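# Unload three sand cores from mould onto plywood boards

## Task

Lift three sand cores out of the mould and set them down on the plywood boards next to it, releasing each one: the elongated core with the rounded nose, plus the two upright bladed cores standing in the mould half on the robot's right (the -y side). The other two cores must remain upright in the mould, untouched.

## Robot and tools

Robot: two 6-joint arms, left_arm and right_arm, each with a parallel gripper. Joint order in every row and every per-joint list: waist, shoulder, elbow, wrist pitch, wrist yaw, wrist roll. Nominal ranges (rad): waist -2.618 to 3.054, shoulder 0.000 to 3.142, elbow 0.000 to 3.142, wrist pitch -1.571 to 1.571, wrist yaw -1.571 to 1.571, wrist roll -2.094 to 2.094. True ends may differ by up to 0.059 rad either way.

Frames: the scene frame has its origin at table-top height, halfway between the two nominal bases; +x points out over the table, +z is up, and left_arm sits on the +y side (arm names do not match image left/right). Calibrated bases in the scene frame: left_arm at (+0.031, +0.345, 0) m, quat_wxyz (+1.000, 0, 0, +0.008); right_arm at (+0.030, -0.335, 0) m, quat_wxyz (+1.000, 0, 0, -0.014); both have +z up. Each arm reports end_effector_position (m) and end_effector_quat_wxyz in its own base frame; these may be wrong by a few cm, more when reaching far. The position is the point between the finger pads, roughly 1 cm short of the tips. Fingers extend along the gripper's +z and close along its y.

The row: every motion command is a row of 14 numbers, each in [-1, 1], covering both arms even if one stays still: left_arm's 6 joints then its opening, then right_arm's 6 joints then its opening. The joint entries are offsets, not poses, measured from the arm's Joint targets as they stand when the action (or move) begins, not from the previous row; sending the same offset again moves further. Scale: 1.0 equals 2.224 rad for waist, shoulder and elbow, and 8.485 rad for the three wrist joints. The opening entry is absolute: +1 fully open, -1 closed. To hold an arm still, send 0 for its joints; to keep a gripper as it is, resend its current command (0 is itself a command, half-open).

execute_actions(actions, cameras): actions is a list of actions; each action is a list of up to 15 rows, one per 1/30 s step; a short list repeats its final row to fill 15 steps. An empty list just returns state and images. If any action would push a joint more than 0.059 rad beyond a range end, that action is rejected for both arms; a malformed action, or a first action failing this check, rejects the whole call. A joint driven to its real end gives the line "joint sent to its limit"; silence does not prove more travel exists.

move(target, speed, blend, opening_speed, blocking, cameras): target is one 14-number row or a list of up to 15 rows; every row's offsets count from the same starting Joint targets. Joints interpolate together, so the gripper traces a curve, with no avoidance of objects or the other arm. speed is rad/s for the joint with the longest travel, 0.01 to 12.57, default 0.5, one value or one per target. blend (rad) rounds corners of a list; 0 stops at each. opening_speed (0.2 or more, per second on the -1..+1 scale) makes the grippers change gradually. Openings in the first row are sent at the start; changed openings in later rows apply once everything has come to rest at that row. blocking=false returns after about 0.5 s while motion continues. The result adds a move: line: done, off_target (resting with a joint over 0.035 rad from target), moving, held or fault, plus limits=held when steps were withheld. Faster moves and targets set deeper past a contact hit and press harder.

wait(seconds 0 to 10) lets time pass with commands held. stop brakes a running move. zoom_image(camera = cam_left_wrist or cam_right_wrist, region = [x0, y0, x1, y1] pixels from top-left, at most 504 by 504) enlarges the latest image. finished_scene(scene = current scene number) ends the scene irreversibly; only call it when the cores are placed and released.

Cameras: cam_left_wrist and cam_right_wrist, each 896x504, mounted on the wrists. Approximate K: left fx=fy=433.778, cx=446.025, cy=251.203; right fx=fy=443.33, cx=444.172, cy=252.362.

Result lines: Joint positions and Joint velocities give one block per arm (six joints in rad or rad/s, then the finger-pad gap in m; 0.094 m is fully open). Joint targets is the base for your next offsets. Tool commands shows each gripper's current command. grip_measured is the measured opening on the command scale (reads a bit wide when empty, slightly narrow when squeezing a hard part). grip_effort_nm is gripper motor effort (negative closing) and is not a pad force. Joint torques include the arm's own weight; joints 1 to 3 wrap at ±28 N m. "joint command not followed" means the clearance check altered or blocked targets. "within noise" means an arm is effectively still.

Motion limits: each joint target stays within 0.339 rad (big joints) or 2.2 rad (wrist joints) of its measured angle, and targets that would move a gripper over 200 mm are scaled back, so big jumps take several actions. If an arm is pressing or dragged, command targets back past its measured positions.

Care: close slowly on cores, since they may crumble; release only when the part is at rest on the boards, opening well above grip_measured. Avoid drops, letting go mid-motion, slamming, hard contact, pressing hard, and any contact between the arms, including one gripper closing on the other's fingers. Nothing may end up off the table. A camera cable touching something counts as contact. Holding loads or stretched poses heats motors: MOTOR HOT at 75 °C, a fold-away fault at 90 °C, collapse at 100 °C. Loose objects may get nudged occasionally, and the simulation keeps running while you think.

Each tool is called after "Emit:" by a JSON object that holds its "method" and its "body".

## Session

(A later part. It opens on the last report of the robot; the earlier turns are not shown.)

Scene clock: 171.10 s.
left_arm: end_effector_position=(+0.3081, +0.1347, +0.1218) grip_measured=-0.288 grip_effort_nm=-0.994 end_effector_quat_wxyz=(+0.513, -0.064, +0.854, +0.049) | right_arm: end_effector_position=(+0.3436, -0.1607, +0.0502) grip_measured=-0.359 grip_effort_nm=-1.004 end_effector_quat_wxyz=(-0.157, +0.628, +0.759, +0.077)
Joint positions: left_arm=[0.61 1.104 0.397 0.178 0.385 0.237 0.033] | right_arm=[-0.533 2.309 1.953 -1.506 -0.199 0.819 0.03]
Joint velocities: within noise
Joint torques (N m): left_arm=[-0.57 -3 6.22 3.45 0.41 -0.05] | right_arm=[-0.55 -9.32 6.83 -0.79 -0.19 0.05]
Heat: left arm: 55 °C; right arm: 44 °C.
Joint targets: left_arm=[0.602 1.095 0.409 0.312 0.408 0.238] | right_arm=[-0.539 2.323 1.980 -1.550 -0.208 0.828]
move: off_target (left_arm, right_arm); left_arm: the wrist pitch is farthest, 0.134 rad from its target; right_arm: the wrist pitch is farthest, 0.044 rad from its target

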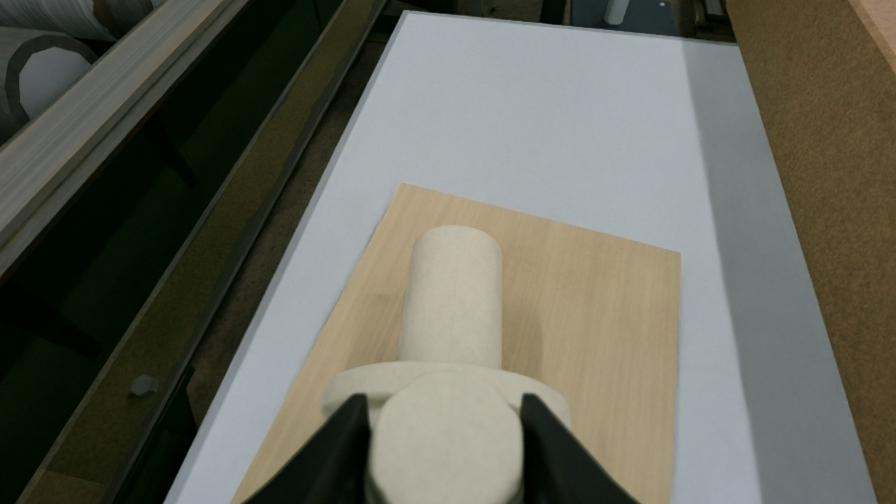

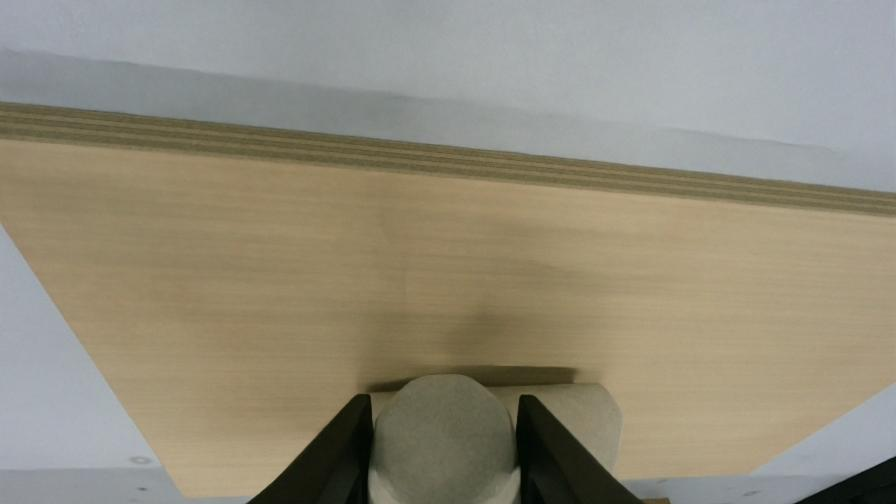

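Emit:
{"method": "move", "body": {"target": [0,0.008,-0.013,0.004,0,0,-0.5,0,0.008,0,0,0,0,-0.5], "speed": 0.06}}

Scene clock: 174.40 s.
left_arm: end_effector_position=(+0.3099, +0.1349, +0.1213) grip_measured=-0.288 grip_effort_nm=-0.989 end_effector_quat_wxyz=(+0.524, -0.061, +0.848, +0.052) | right_arm: end_effector_position=(+0.3430, -0.1609, +0.0473) grip_measured=-0.359 grip_effort_nm=-1.004 end_effector_quat_wxyz=(-0.163, +0.629, +0.756, +0.078)
Joint positions: left_arm=[0.61 1.116 0.374 0.24 0.391 0.233 0.033] | right_arm=[-0.537 2.321 1.958 -1.511 -0.203 0.819 0.03]
Joint velocities: within noise
Joint torques (N m): left_arm=[-0.51 -2.66 5.6 3.17 0.36 0] | right_arm=[-0.25 -8.92 6.38 -0.75 -0.15 0.07]
Heat: left arm: 55 °C; right arm: 44 °C.
Joint targets: left_arm=[0.602 1.113 0.380 0.346 0.408 0.239] | right_arm=[-0.539 2.341 1.980 -1.550 -0.208 0.828]
move: off_target (left_arm, right_arm); left_arm: the wrist pitch is farthest, 0.106 rad from its target; right_arm: the wrist pitch is farthest, 0.039 rad from its target

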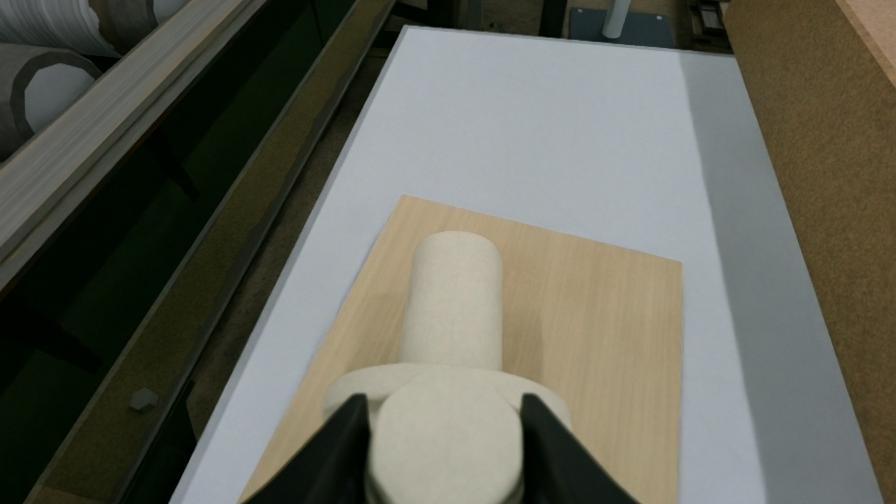

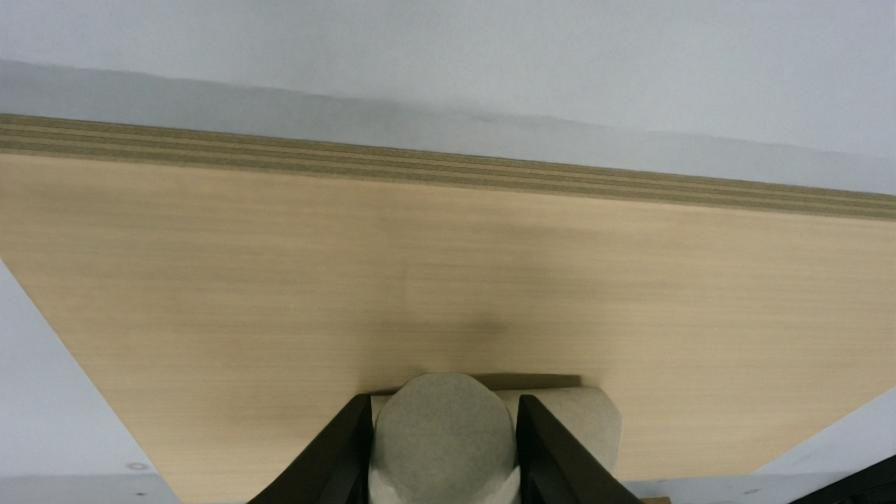

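Emit:
{"method": "move", "body": {"target": [0,0.003,-0.004,-0.009,0,0,-0.5,0,0.008,0,0,0,0,-0.5], "speed": 0.06}}

Emit:
{"method": "zoom_image", "body": {"camera": "cam_right_wrist", "region": [300, 300, 700, 504]}}

Emit:
{"method": "zoom_image", "body": {"camera": "cam_left_wrist", "region": [260, 180, 660, 504]}}

Scene clock: 181.30 s.
left_arm: end_effector_position=(+0.3095, +0.1347, +0.1204) grip_measured=-0.288 grip_effort_nm=-1.004 end_effector_quat_wxyz=(+0.523, -0.062, +0.849, +0.051) | right_arm: end_effector_position=(+0.3426, -0.1606, +0.0455) grip_measured=-0.359 grip_effort_nm=-1.009 end_effector_quat_wxyz=(-0.168, +0.629, +0.754, +0.080)
Joint positions: left_arm=[0.61 1.116 0.374 0.235 0.391 0.233 0.033] | right_arm=[-0.538 2.331 1.965 -1.518 -0.208 0.819 0.03]
Joint velocities: within noise
Joint torques (N m): left_arm=[-0.53 -2.14 4.88 2.37 0.35 0] | right_arm=[-0.13 -8.38 5.78 -0.73 -0.1 0.06]
Heat: left arm: 53 °C; right arm: 43 °C.
Joint targets: left_arm=[0.602 1.119 0.371 0.270 0.408 0.239] | right_arm=[-0.539 2.359 1.980 -1.550 -0.208 0.828]
move: done

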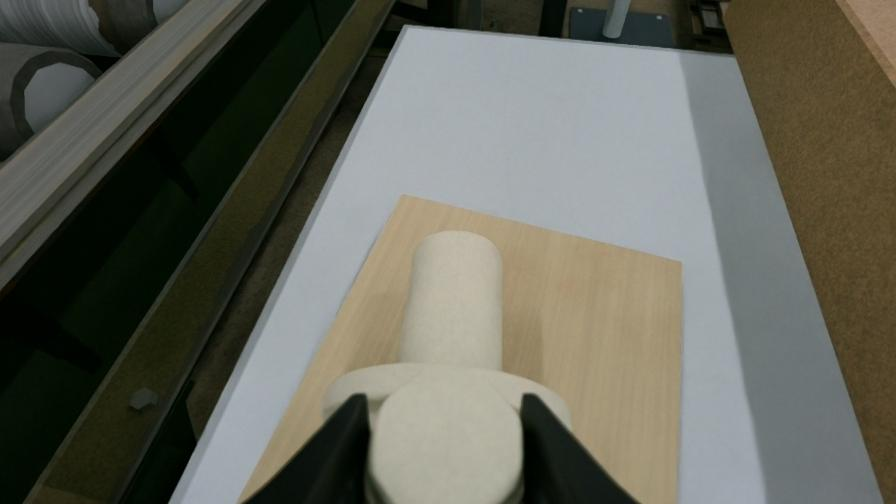

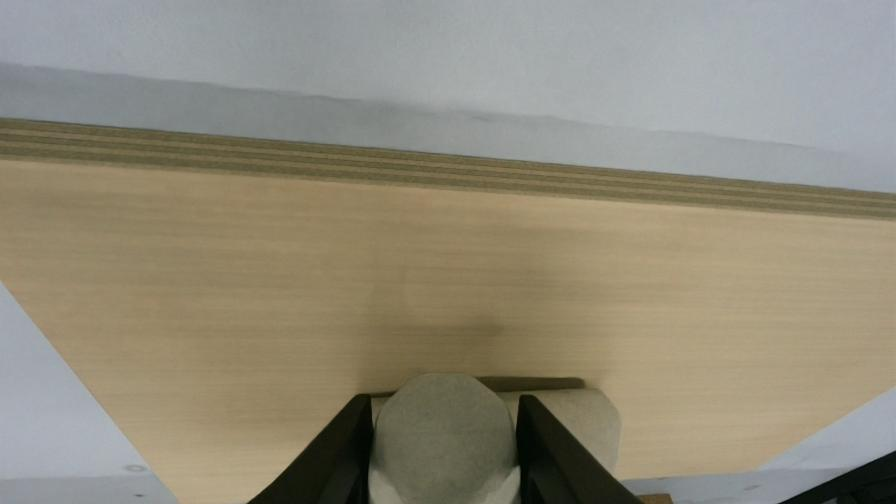

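Scaled by 1.260.

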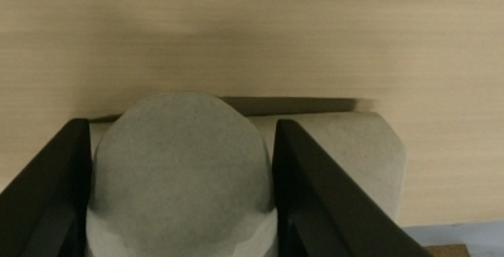

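Scaled by 1.260.

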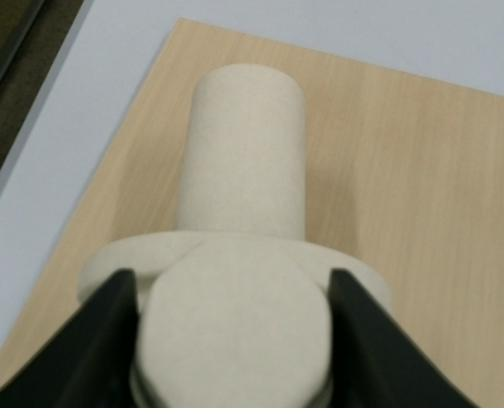

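Emit:
{"method": "move", "body": {"target": [0,0.006,-0.006,-0.003,0,0,-0.5,0,0.008,0,0,0,0,-0.5], "speed": 0.06}}

Emit:
{"method": "zoom_image", "body": {"camera": "cam_right_wrist", "region": [300, 300, 700, 504]}}

Scene clock: 185.30 s.
left_arm: end_effector_position=(+0.3095, +0.1346, +0.1194) grip_measured=-0.288 grip_effort_nm=-0.999 end_effector_quat_wxyz=(+0.522, -0.062, +0.849, +0.050) | right_arm: end_effector_position=(+0.3421, -0.1608, +0.0448) grip_measured=-0.359 grip_effort_nm=-1.004 end_effector_quat_wxyz=(-0.172, +0.630, +0.752, +0.081)
Joint positions: left_arm=[0.61 1.12 0.373 0.239 0.391 0.232 0.033] | right_arm=[-0.541 2.339 1.973 -1.526 -0.211 0.819 0.03]
Joint velocities: within noise
Joint torques (N m): left_arm=[-0.55 -1.48 3.93 2.07 0.34 0.01] | right_arm=[0.12 -7.68 5.08 -0.64 -0.08 0.05]
Heat: left arm: 52 °C; right arm: 43 °C.
Joint targets: left_arm=[0.602 1.133 0.358 0.244 0.408 0.238] | right_arm=[-0.539 2.376 1.980 -1.550 -0.208 0.828]
move: off_target (right_arm); right_arm: the shoulder is farthest, 0.038 rad from its target

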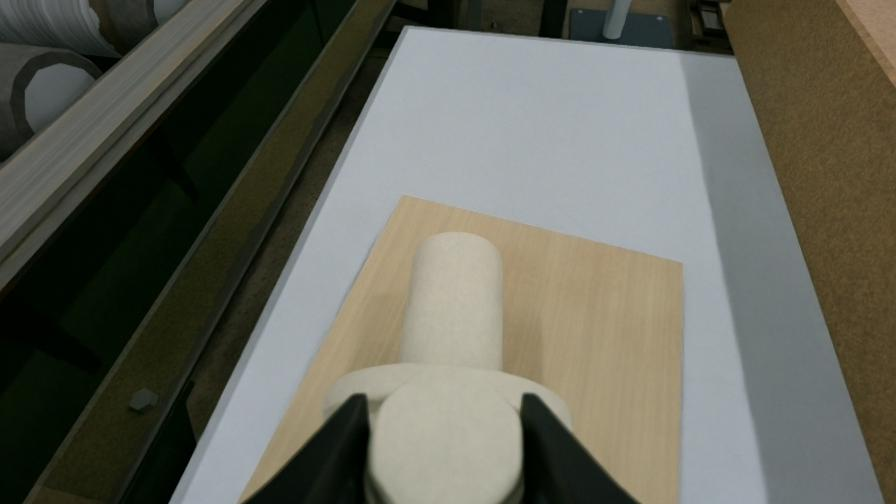

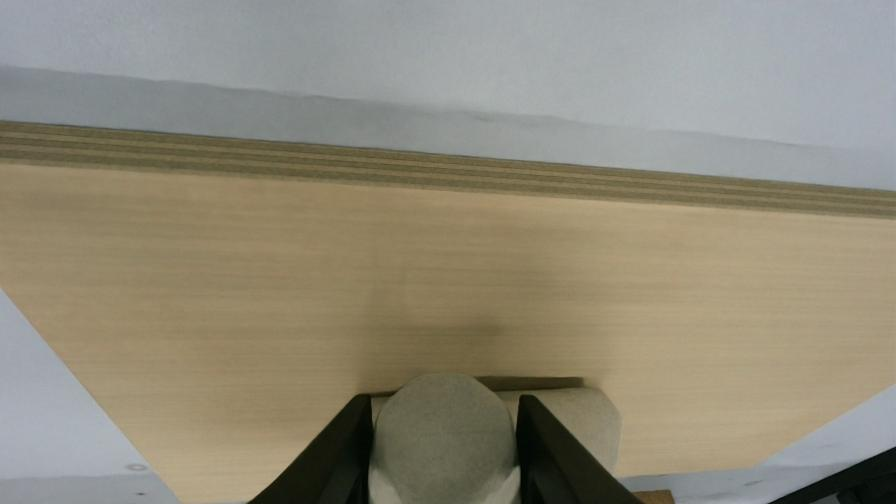

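Scaled by 1.260.

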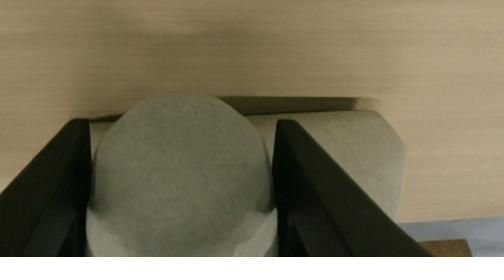

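Emit:
{"method": "move", "body": {"target": [0,0.003,-0.003,0,0,0,-0.1,0,0.002,0,0,0,0,-0.1], "opening_speed": 0.2, "speed": 0.06}}

Scene clock: 190.70 s.
left_arm: end_effector_position=(+0.3097, +0.1340, +0.1165) grip_measured=-0.102 grip_effort_nm=0.115 end_effector_quat_wxyz=(+0.522, -0.062, +0.850, +0.048) | right_arm: end_effector_position=(+0.3391, -0.1591, +0.0349) grip_measured=-0.103 grip_effort_nm=0.183 end_effector_quat_wxyz=(-0.189, +0.630, +0.749, +0.078)
Joint positions: left_arm=[0.61 1.129 0.366 0.252 0.395 0.232 0.042] | right_arm=[-0.541 2.369 1.973 -1.532 -0.211 0.819 0.042]
Joint velocities: within noise
Joint torques (N m): left_arm=[-0.64 -1.66 3.96 1.92 0.3 0.02] | right_arm=[0.13 -9.69 5 -0.66 -0.08 0.06]
Heat: left arm: 49 °C; right arm: 42 °C.
Joint targets: left_arm=[0.602 1.139 0.351 0.244 0.408 0.239] | right_arm=[-0.539 2.381 1.980 -1.550 -0.208 0.828]
move: done

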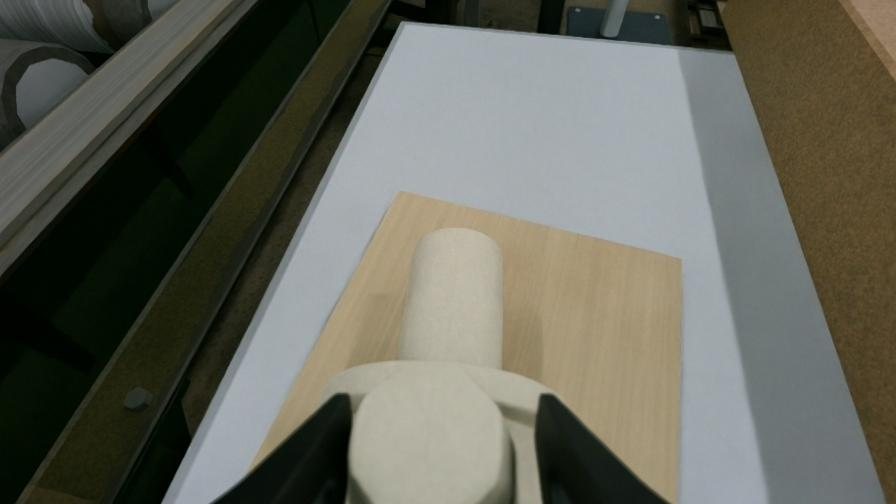

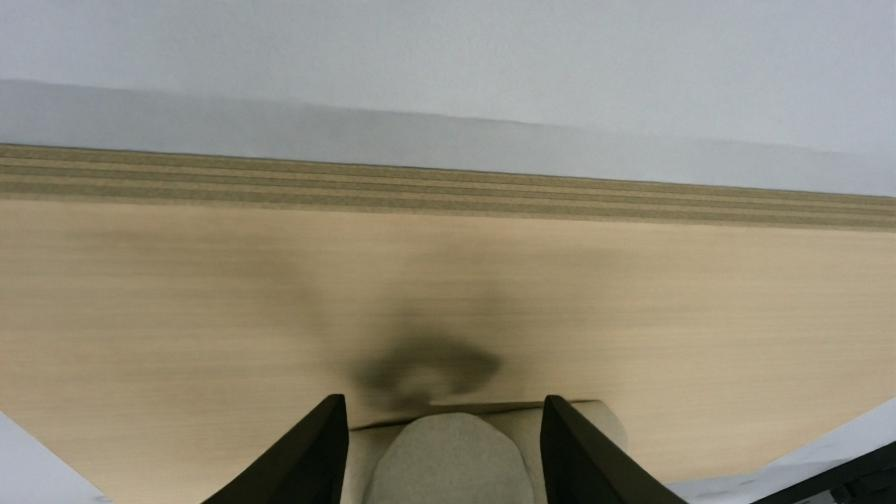

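Emit:
{"method": "move", "body": {"target": [[0,0,0,0,0,0,0.2,0,-0.003,0,0,0,0,0.1],[0,0,0,0,0,0,0.6,0,-0.036,0.02,-0.003,0,0,0.1],[0,-0.12,0.08,-0.02,0,0,0.6,0,-0.1,0.05,0,0,0,0.3],[0,-0.02,0.4,-0.11,0,0,0.6,0,-0.25,0.05,0.006,0.02,-0.04,0.5]], "opening_speed": 0.5, "speed": 0.35}}

Scene clock: 202.33 s.
left_arm: end_effector_position=(+0.3107, +0.1338, +0.3188) grip_measured=+0.598 grip_effort_nm=0.120 end_effector_quat_wxyz=(+0.504, -0.067, +0.860, +0.036) | right_arm: end_effector_position=(+0.3356, -0.1907, +0.2432) grip_measured=+0.497 grip_effort_nm=0.183 end_effector_quat_wxyz=(+0.134, +0.488, +0.862, +0.020)
Joint positions: left_arm=[0.61 1.087 1.215 -0.687 0.399 0.232 0.075] | right_arm=[-0.541 1.853 2.065 -1.515 -0.047 0.495 0.07]
Joint velocities: within noise
Joint torques (N m): left_arm=[-0.59 -1.78 7.6 1.95 0.27 0.01] | right_arm=[0.14 -9.74 6.94 0.69 0.05 -0.11]
Heat: left arm: 47 °C; right arm: 46 °C.
Joint targets: left_arm=[0.602 1.095 1.240 -0.689 0.408 0.239] | right_arm=[-0.539 1.825 2.091 -1.500 -0.038 0.488]
move: done; joint sent to its limit at target 2

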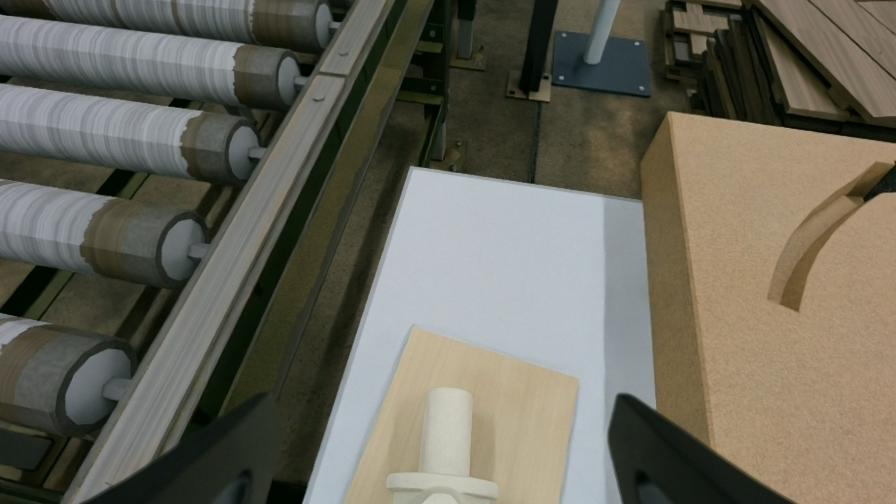

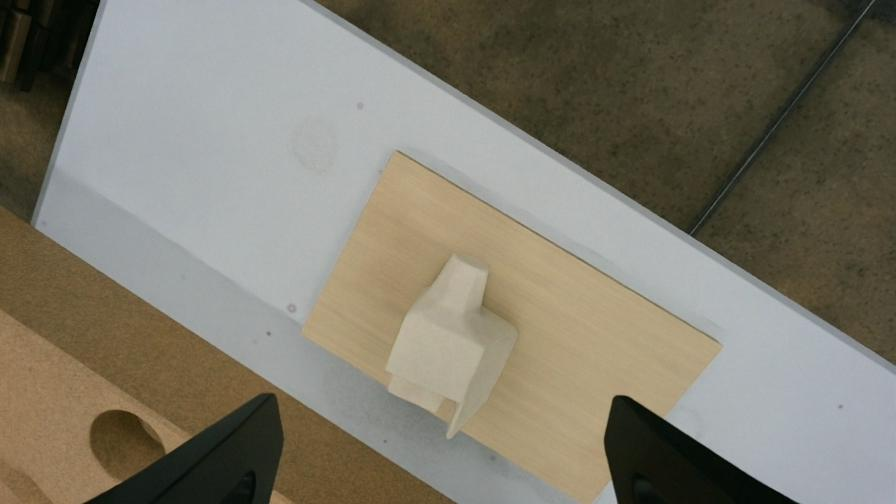

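Emit:
{"method": "move", "body": {"target": [[0,0,0,0,0,0,0.6,0.4222,-0.1012,-0.2208,0.1061,0.0634,-0.0339,1],[0,0,0,0,0,0,0.6,0.536,-0.0809,-0.4591,0.1909,0.0737,-0.0239,1]], "speed": [0.7,0.5], "blend": 0.1, "opening_speed": 1}}

Scene clock: 227.30 s.
left_arm: end_effector_position=(+0.3106, +0.1338, +0.3186) grip_measured=+0.598 grip_effort_nm=0.125 end_effector_quat_wxyz=(+0.504, -0.067, +0.860, +0.036) | right_arm: end_effector_position=(+0.4353, +0.2092, +0.2029) grip_measured=+0.997 grip_effort_nm=0.183 end_effector_quat_wxyz=(+0.557, -0.007, +0.831, +0.006)
Joint positions: left_arm=[0.61 1.087 1.215 -0.688 0.399 0.232 0.075] | right_arm=[0.648 1.639 1.078 0.091 0.575 0.273 0.094]
Joint velocities: within noise
Joint torques (N m): left_arm=[-0.53 -1.66 7.57 1.98 0.27 0.02] | right_arm=[0.4 -6.42 5.45 1.61 0.21 0.1]
Heat: left arm: 45 °C; right arm: 46 °C.
Joint targets: left_arm=[0.602 1.095 1.240 -0.689 0.408 0.239] | right_arm=[0.653 1.645 1.070 0.120 0.587 0.285]
move: done

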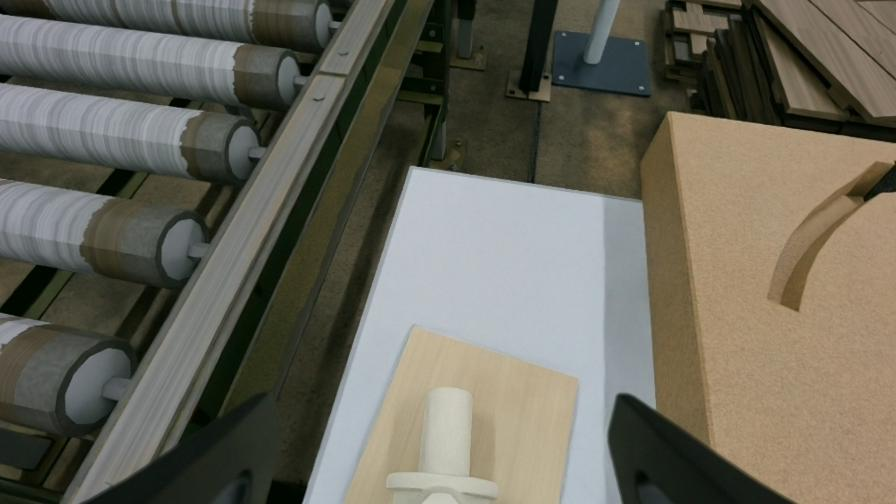

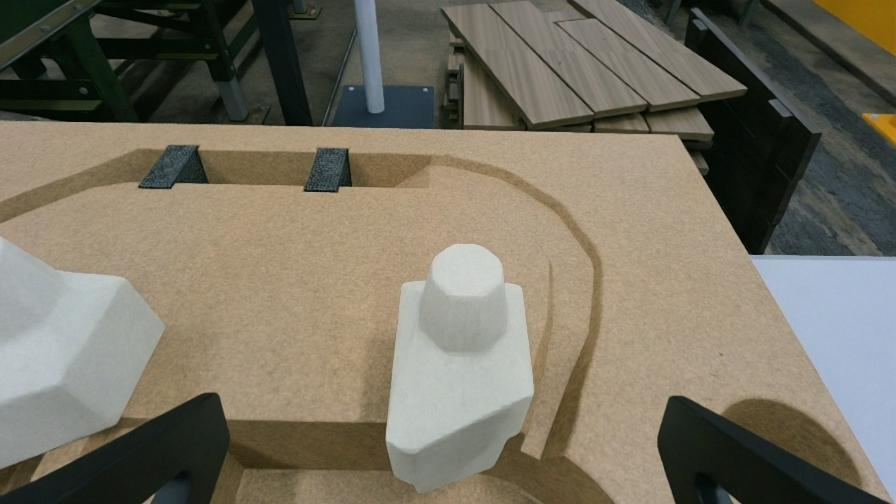

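Emit:
{"method": "move", "body": {"target": [0,0,0,0,0,0,0.6,-0.0553,0.1281,0.0881,0.01467,-0.01226,-0.00737,1], "speed": 0.25}}

Scene clock: 234.47 s.
left_arm: end_effector_position=(+0.3106, +0.1338, +0.3186) grip_measured=+0.598 grip_effort_nm=0.125 end_effector_quat_wxyz=(+0.504, -0.067, +0.860, +0.036) | right_arm: end_effector_position=(+0.5068, +0.2039, +0.1531) grip_measured=+0.997 grip_effort_nm=0.173 end_effector_quat_wxyz=(+0.546, -0.004, +0.838, -0.005)
Joint positions: left_arm=[0.61 1.087 1.215 -0.688 0.399 0.232 0.075] | right_arm=[0.534 1.92 1.231 0.214 0.488 0.224 0.094]
Joint velocities: within noise
Joint torques (N m): left_arm=[-0.55 -1.76 7.66 1.97 0.27 0.04] | right_arm=[-0.62 -8.17 8.68 1.66 0.07 -0.04]
Heat: left arm: 45 °C; right arm: 43 °C.
Joint targets: left_arm=[0.602 1.095 1.240 -0.689 0.408 0.239] | right_arm=[0.530 1.930 1.266 0.245 0.483 0.223]
move: done

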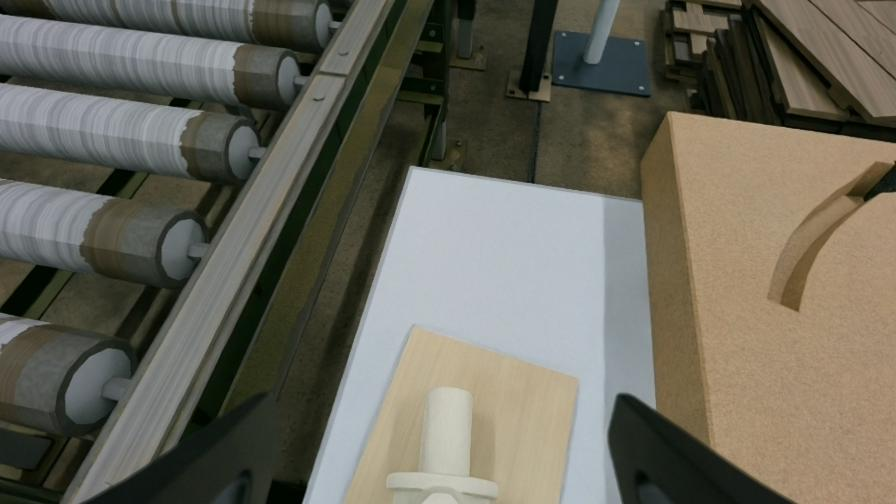

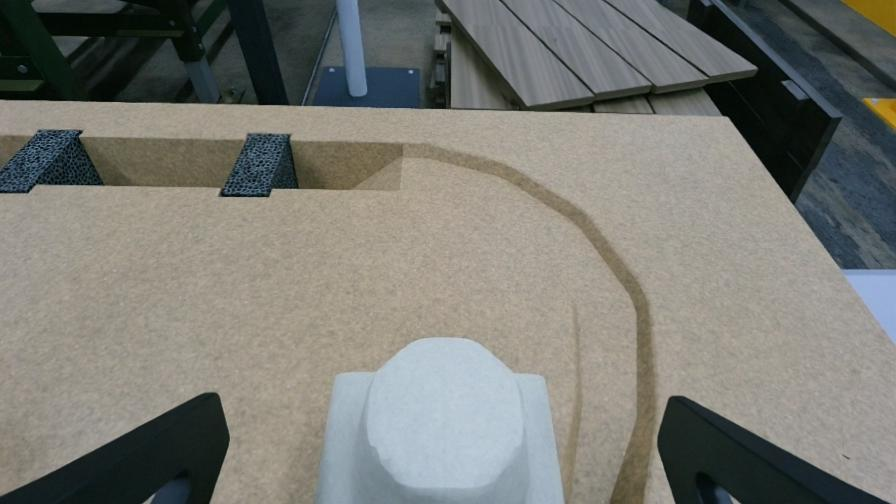

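Emit:
{"method": "move", "body": {"target": [[0,0,0,0,0,0,0.6,0,-0.007,0,0,0,0,1],[0,0,0,0,0,0,0.6,0,-0.007,0,0,0,0,-0.2]], "opening_speed": 0.8, "speed": 0.2}}

Emit:
{"method": "move", "body": {"target": [0,0,0,0,0,0,0.6,0,0,0,0,0,0,-0.5], "opening_speed": 0.2}}

Scene clock: 241.73 s.
left_arm: end_effector_position=(+0.3106, +0.1338, +0.3186) grip_measured=+0.598 grip_effort_nm=0.125 end_effector_quat_wxyz=(+0.504, -0.067, +0.860, +0.036) | right_arm: end_effector_position=(+0.5072, +0.2045, +0.1541) grip_measured=-0.195 grip_effort_nm=-0.247 end_effector_quat_wxyz=(+0.547, -0.004, +0.837, -0.003)
Joint positions: left_arm=[0.61 1.087 1.215 -0.688 0.399 0.232 0.075] | right_arm=[0.534 1.92 1.232 0.217 0.486 0.223 0.038]
Joint velocities: within noise
Joint torques (N m): left_arm=[-0.61 -1.76 7.58 1.98 0.27 0.02] | right_arm=[-0.4 -9.37 8.58 1.65 0.08 -0.04]
Heat: left arm: 45 °C; right arm: 44 °C.
Joint targets: left_arm=[0.602 1.095 1.240 -0.689 0.408 0.239] | right_arm=[0.530 1.914 1.266 0.245 0.483 0.223]
move: done

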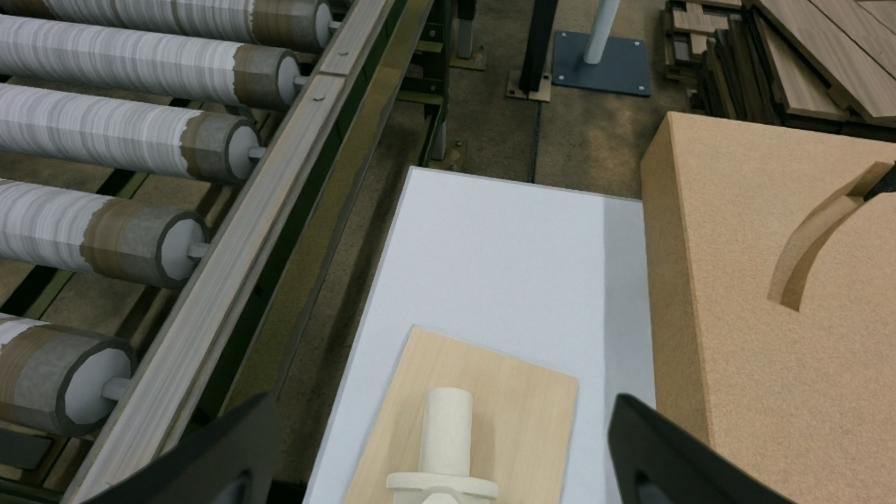

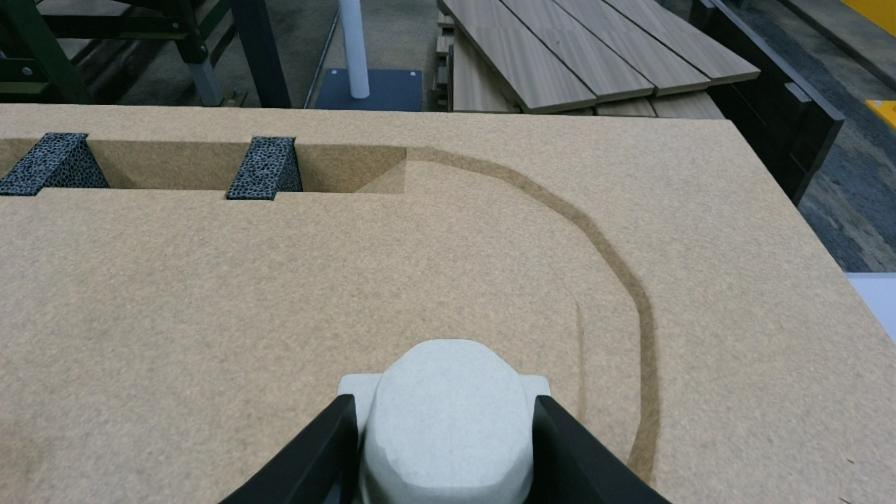

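Scene clock: 243.43 s.
left_arm: end_effector_position=(+0.3106, +0.1338, +0.3186) grip_measured=+0.598 grip_effort_nm=0.120 end_effector_quat_wxyz=(+0.504, -0.067, +0.860, +0.036) | right_arm: end_effector_position=(+0.5078, +0.2048, +0.1554) grip_measured=-0.266 grip_effort_nm=-1.004 end_effector_quat_wxyz=(+0.549, -0.003, +0.836, -0.002)
Joint positions: left_arm=[0.61 1.087 1.215 -0.688 0.399 0.232 0.075] | right_arm=[0.534 1.92 1.233 0.221 0.486 0.223 0.034]
Joint velocities: within noise
Joint torques (N m): left_arm=[-0.58 -1.74 7.61 1.98 0.25 0.04] | right_arm=[-0.39 -9.37 8.54 1.62 0.07 -0.04]
Heat: left arm: 45 °C; right arm: 44 °C.
Joint targets: left_arm=[0.602 1.095 1.240 -0.689 0.408 0.239] | right_arm=[0.530 1.914 1.266 0.245 0.483 0.223]
move: done

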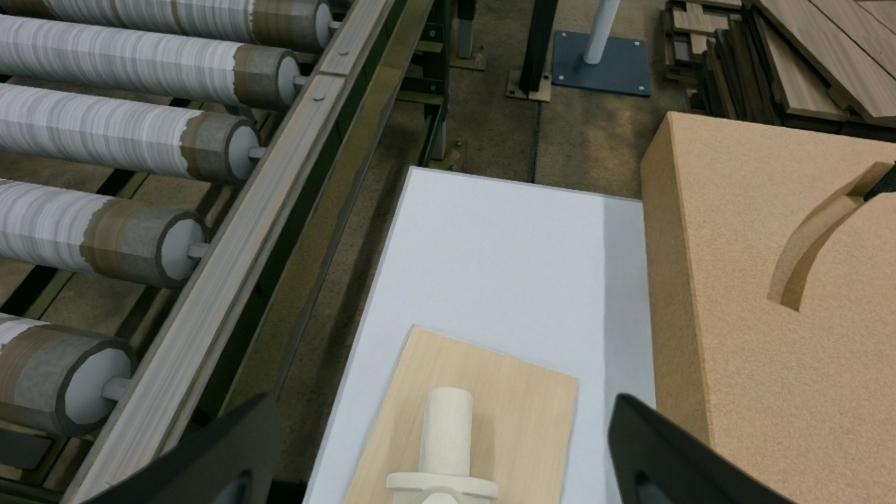

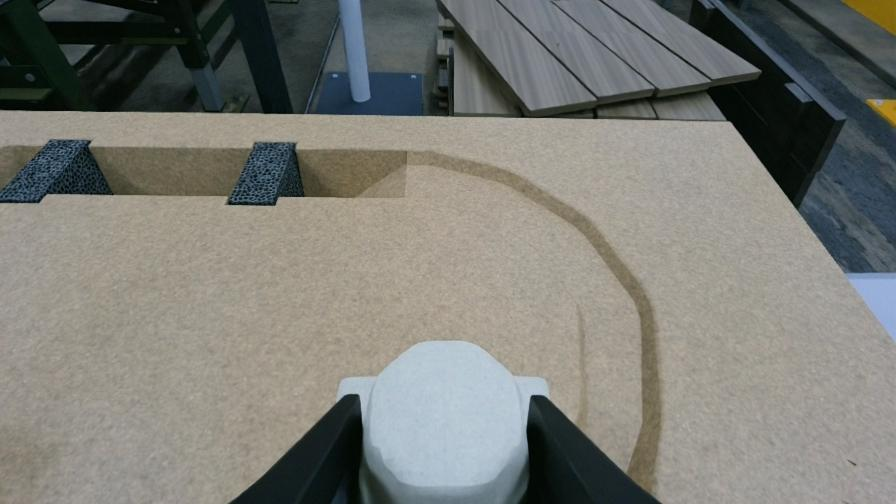

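Emit:
{"method": "move", "body": {"target": [[0,0,0,0,0,0,0.6,0,-0.0226,0.0568,-0.0138,0,0,-0.5],[0,0,0,0,0,0,0.6,0,-0.0516,0.1888,-0.0489,0,0,-0.5]], "speed": [0.1,0.25]}}

Scene clock: 248.83 s.
left_arm: end_effector_position=(+0.3106, +0.1338, +0.3186) grip_measured=+0.598 grip_effort_nm=0.129 end_effector_quat_wxyz=(+0.504, -0.067, +0.860, +0.036) | right_arm: end_effector_position=(+0.5162, +0.2122, +0.2777) grip_measured=-0.268 grip_effort_nm=-1.004 end_effector_quat_wxyz=(+0.554, -0.004, +0.832, +0.007)
Joint positions: left_arm=[0.61 1.087 1.215 -0.688 0.399 0.232 0.075] | right_arm=[0.534 1.854 1.634 -0.228 0.473 0.223 0.034]
Joint velocities: within noise
Joint torques (N m): left_arm=[-0.55 -1.73 7.56 1.96 0.26 0.03] | right_arm=[-0.4 -13.42 10.48 1.96 0.19 -0.04]
Heat: left arm: 45 °C; right arm: 46 °C.
Joint targets: left_arm=[0.602 1.095 1.240 -0.689 0.408 0.239] | right_arm=[0.530 1.800 1.686 -0.170 0.483 0.223]
move: off_target (right_arm); right_arm: the wrist pitch is farthest, 0.058 rad from its target

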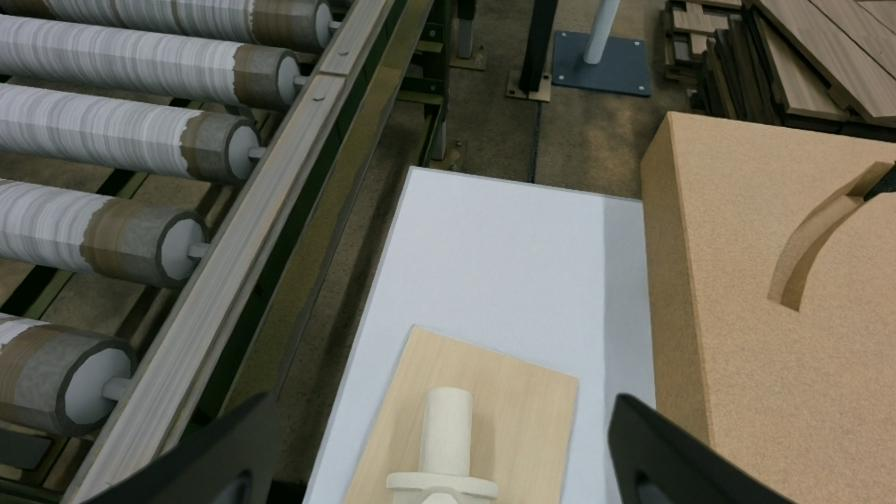

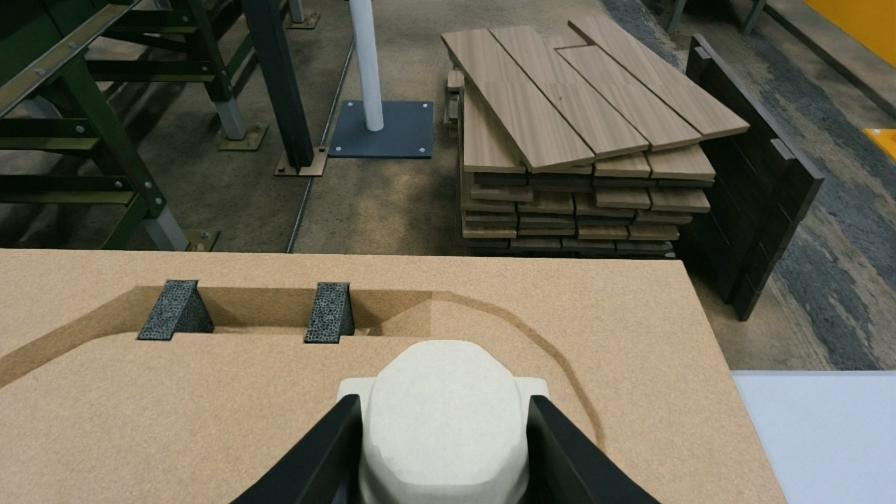

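Emit:
{"method": "move", "body": {"target": [[0,0,0,0,0,0,0.6,-0.1484,-0.1349,0.0288,-0.086,-0.0451,-0.0027,-0.5],[0,0,0,0,0,0,0.6,-0.5674,-0.1124,0.0288,-0.145,-0.0852,0.0462,-0.5],[0,0,0,0,0,0,0.6,-0.5674,0.0585,-0.0612,-0.1603,-0.0852,0.0462,-0.5]], "speed": [0.5,0.6,0.3], "blend": [0.15,0.05,0]}}

Scene clock: 274.17 s.
left_arm: end_effector_position=(+0.3106, +0.1338, +0.3186) grip_measured=+0.598 grip_effort_nm=0.120 end_effector_quat_wxyz=(+0.504, -0.067, +0.860, +0.036) | right_arm: end_effector_position=(+0.2438, -0.1663, +0.0949) grip_measured=-0.269 grip_effort_nm=-1.004 end_effector_quat_wxyz=(-0.139, +0.622, +0.762, +0.115)
Joint positions: left_arm=[0.61 1.087 1.215 -0.688 0.399 0.232 0.075] | right_arm=[-0.731 1.935 1.549 -1.479 -0.214 0.607 0.034]
Joint velocities: within noise
Joint torques (N m): left_arm=[-0.55 -1.77 7.54 1.95 0.29 0.01] | right_arm=[-0.14 -8.27 4.78 -0.85 -0.36 0.02]
Heat: left arm: 44 °C; right arm: 54 °C.
Joint targets: left_arm=[0.602 1.095 1.240 -0.689 0.408 0.239] | right_arm=[-0.732 1.930 1.550 -1.530 -0.240 0.615]
move: off_target (right_arm); right_arm: the wrist pitch is farthest, 0.051 rad from its target

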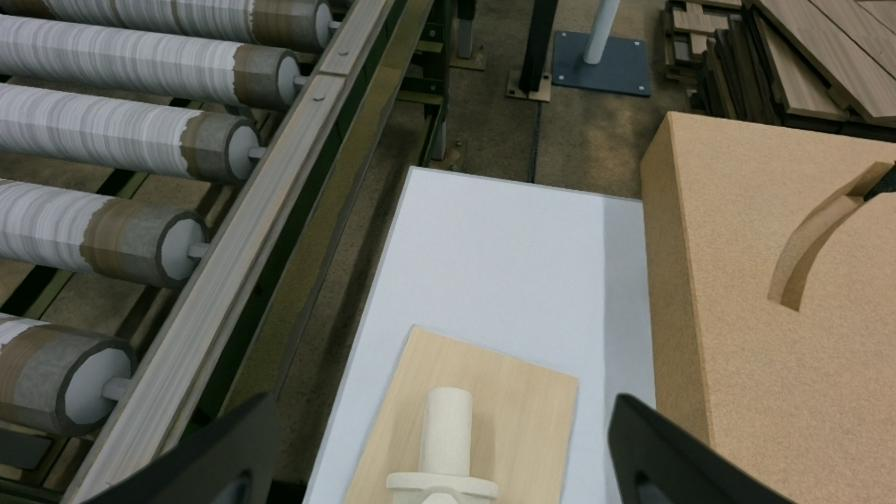

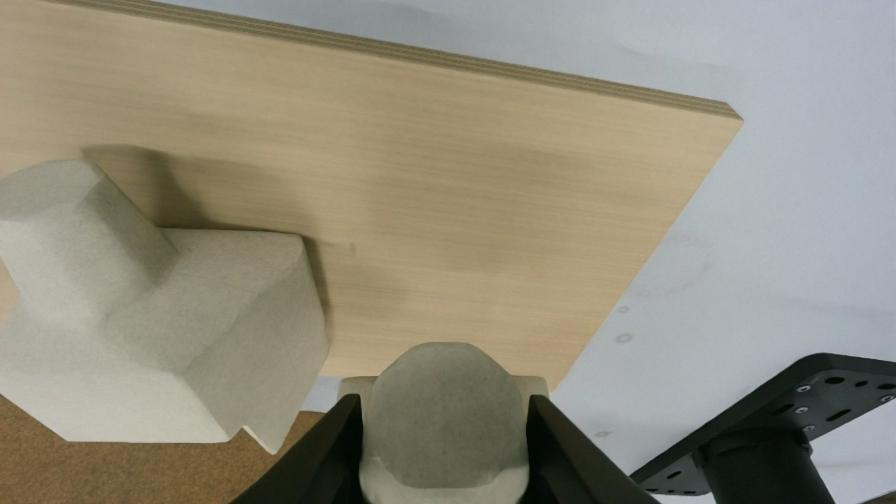

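Emit:
{"method": "move", "body": {"target": [0,0,0,0,0,0,0.6,-0.01,0.0112,-0.0427,0.0147,0,0,-0.5], "speed": 0.1}}

Scene clock: 288.90 s.
left_arm: end_effector_position=(+0.3106, +0.1338, +0.3186) grip_measured=+0.598 grip_effort_nm=0.125 end_effector_quat_wxyz=(+0.504, -0.067, +0.860, +0.036) | right_arm: end_effector_position=(+0.2381, -0.1672, +0.0679) grip_measured=-0.269 grip_effort_nm=-1.009 end_effector_quat_wxyz=(-0.144, +0.628, +0.756, +0.116)
Joint positions: left_arm=[0.61 1.087 1.215 -0.688 0.399 0.232 0.075] | right_arm=[-0.747 1.951 1.459 -1.385 -0.215 0.607 0.034]
Joint velocities: within noise
Joint torques (N m): left_arm=[-0.59 -1.78 7.54 1.98 0.26 0.03] | right_arm=[-0.68 -7.58 4.19 -0.57 -0.34 0.05]
Heat: left arm: 44 °C; right arm: 46 °C.
Joint targets: left_arm=[0.602 1.095 1.240 -0.689 0.408 0.239] | right_arm=[-0.754 1.955 1.455 -1.406 -0.240 0.615]
move: done

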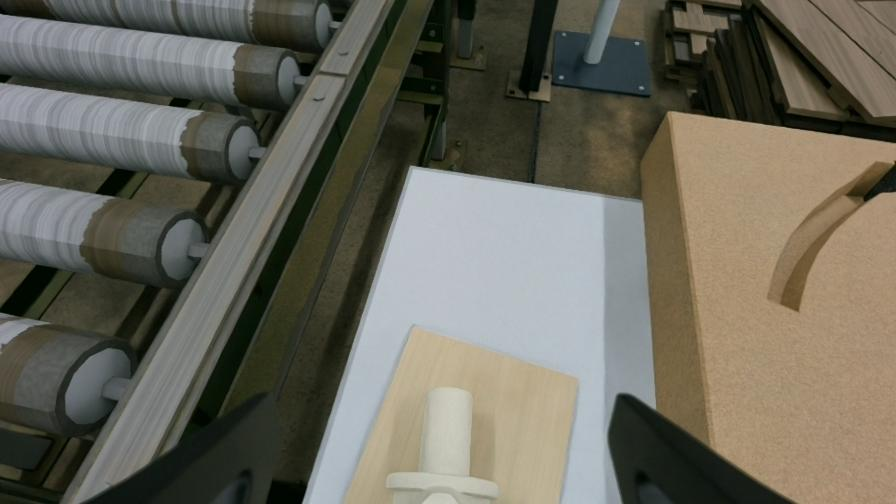

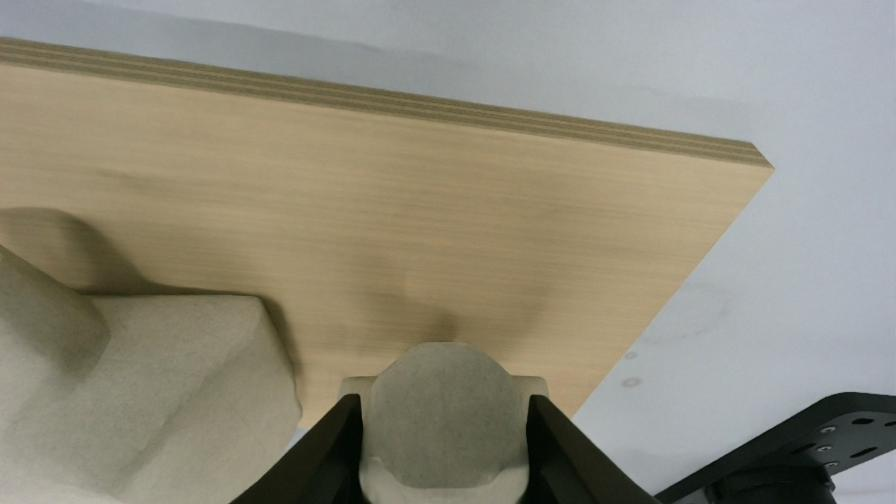

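Emit:
{"method": "move", "body": {"target": [0,0,0,0,0,0,0.6,0,0.011,-0.018,0.004,0,0,-0.5], "speed": 0.06}}

Scene clock: 296.00 s.
left_arm: end_effector_position=(+0.3106, +0.1338, +0.3186) grip_measured=+0.598 grip_effort_nm=0.125 end_effector_quat_wxyz=(+0.504, -0.067, +0.860, +0.036) | right_arm: end_effector_position=(+0.2344, -0.1637, +0.0522) grip_measured=-0.269 grip_effort_nm=-1.004 end_effector_quat_wxyz=(-0.158, +0.628, +0.753, +0.117)
Joint positions: left_arm=[0.61 1.087 1.215 -0.688 0.399 0.232 0.075] | right_arm=[-0.747 1.975 1.419 -1.349 -0.215 0.607 0.034]
Joint velocities: within noise
Joint torques (N m): left_arm=[-0.59 -1.78 7.53 1.95 0.25 0.03] | right_arm=[-0.66 -7.64 4.05 -0.67 -0.34 0.04]
Heat: left arm: 44 °C; right arm: 44 °C.
Joint targets: left_arm=[0.602 1.095 1.240 -0.689 0.408 0.239] | right_arm=[-0.754 1.979 1.415 -1.372 -0.240 0.615]
move: done

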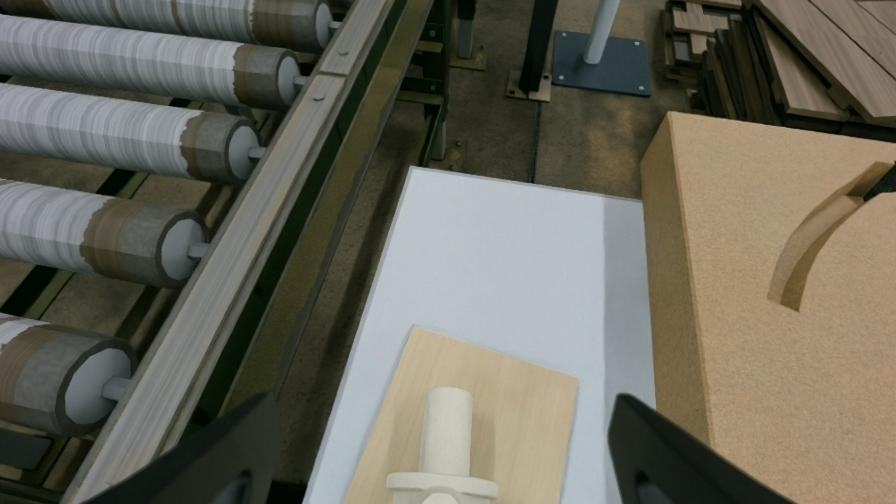

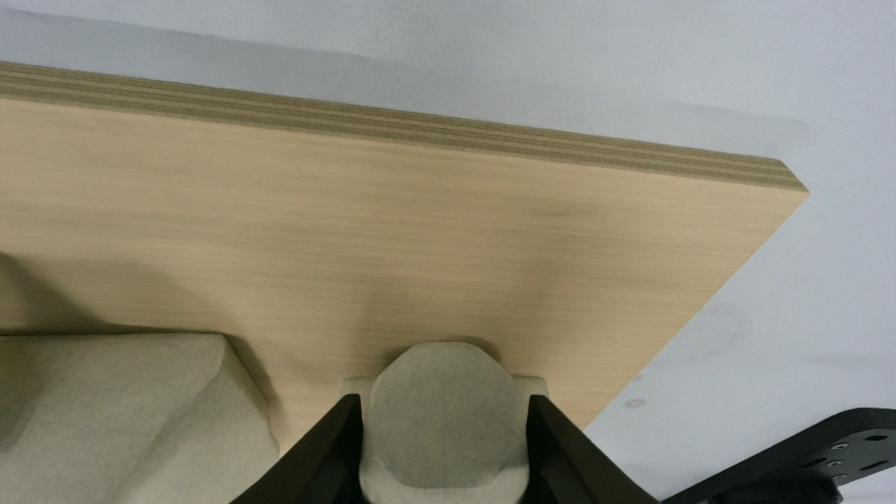

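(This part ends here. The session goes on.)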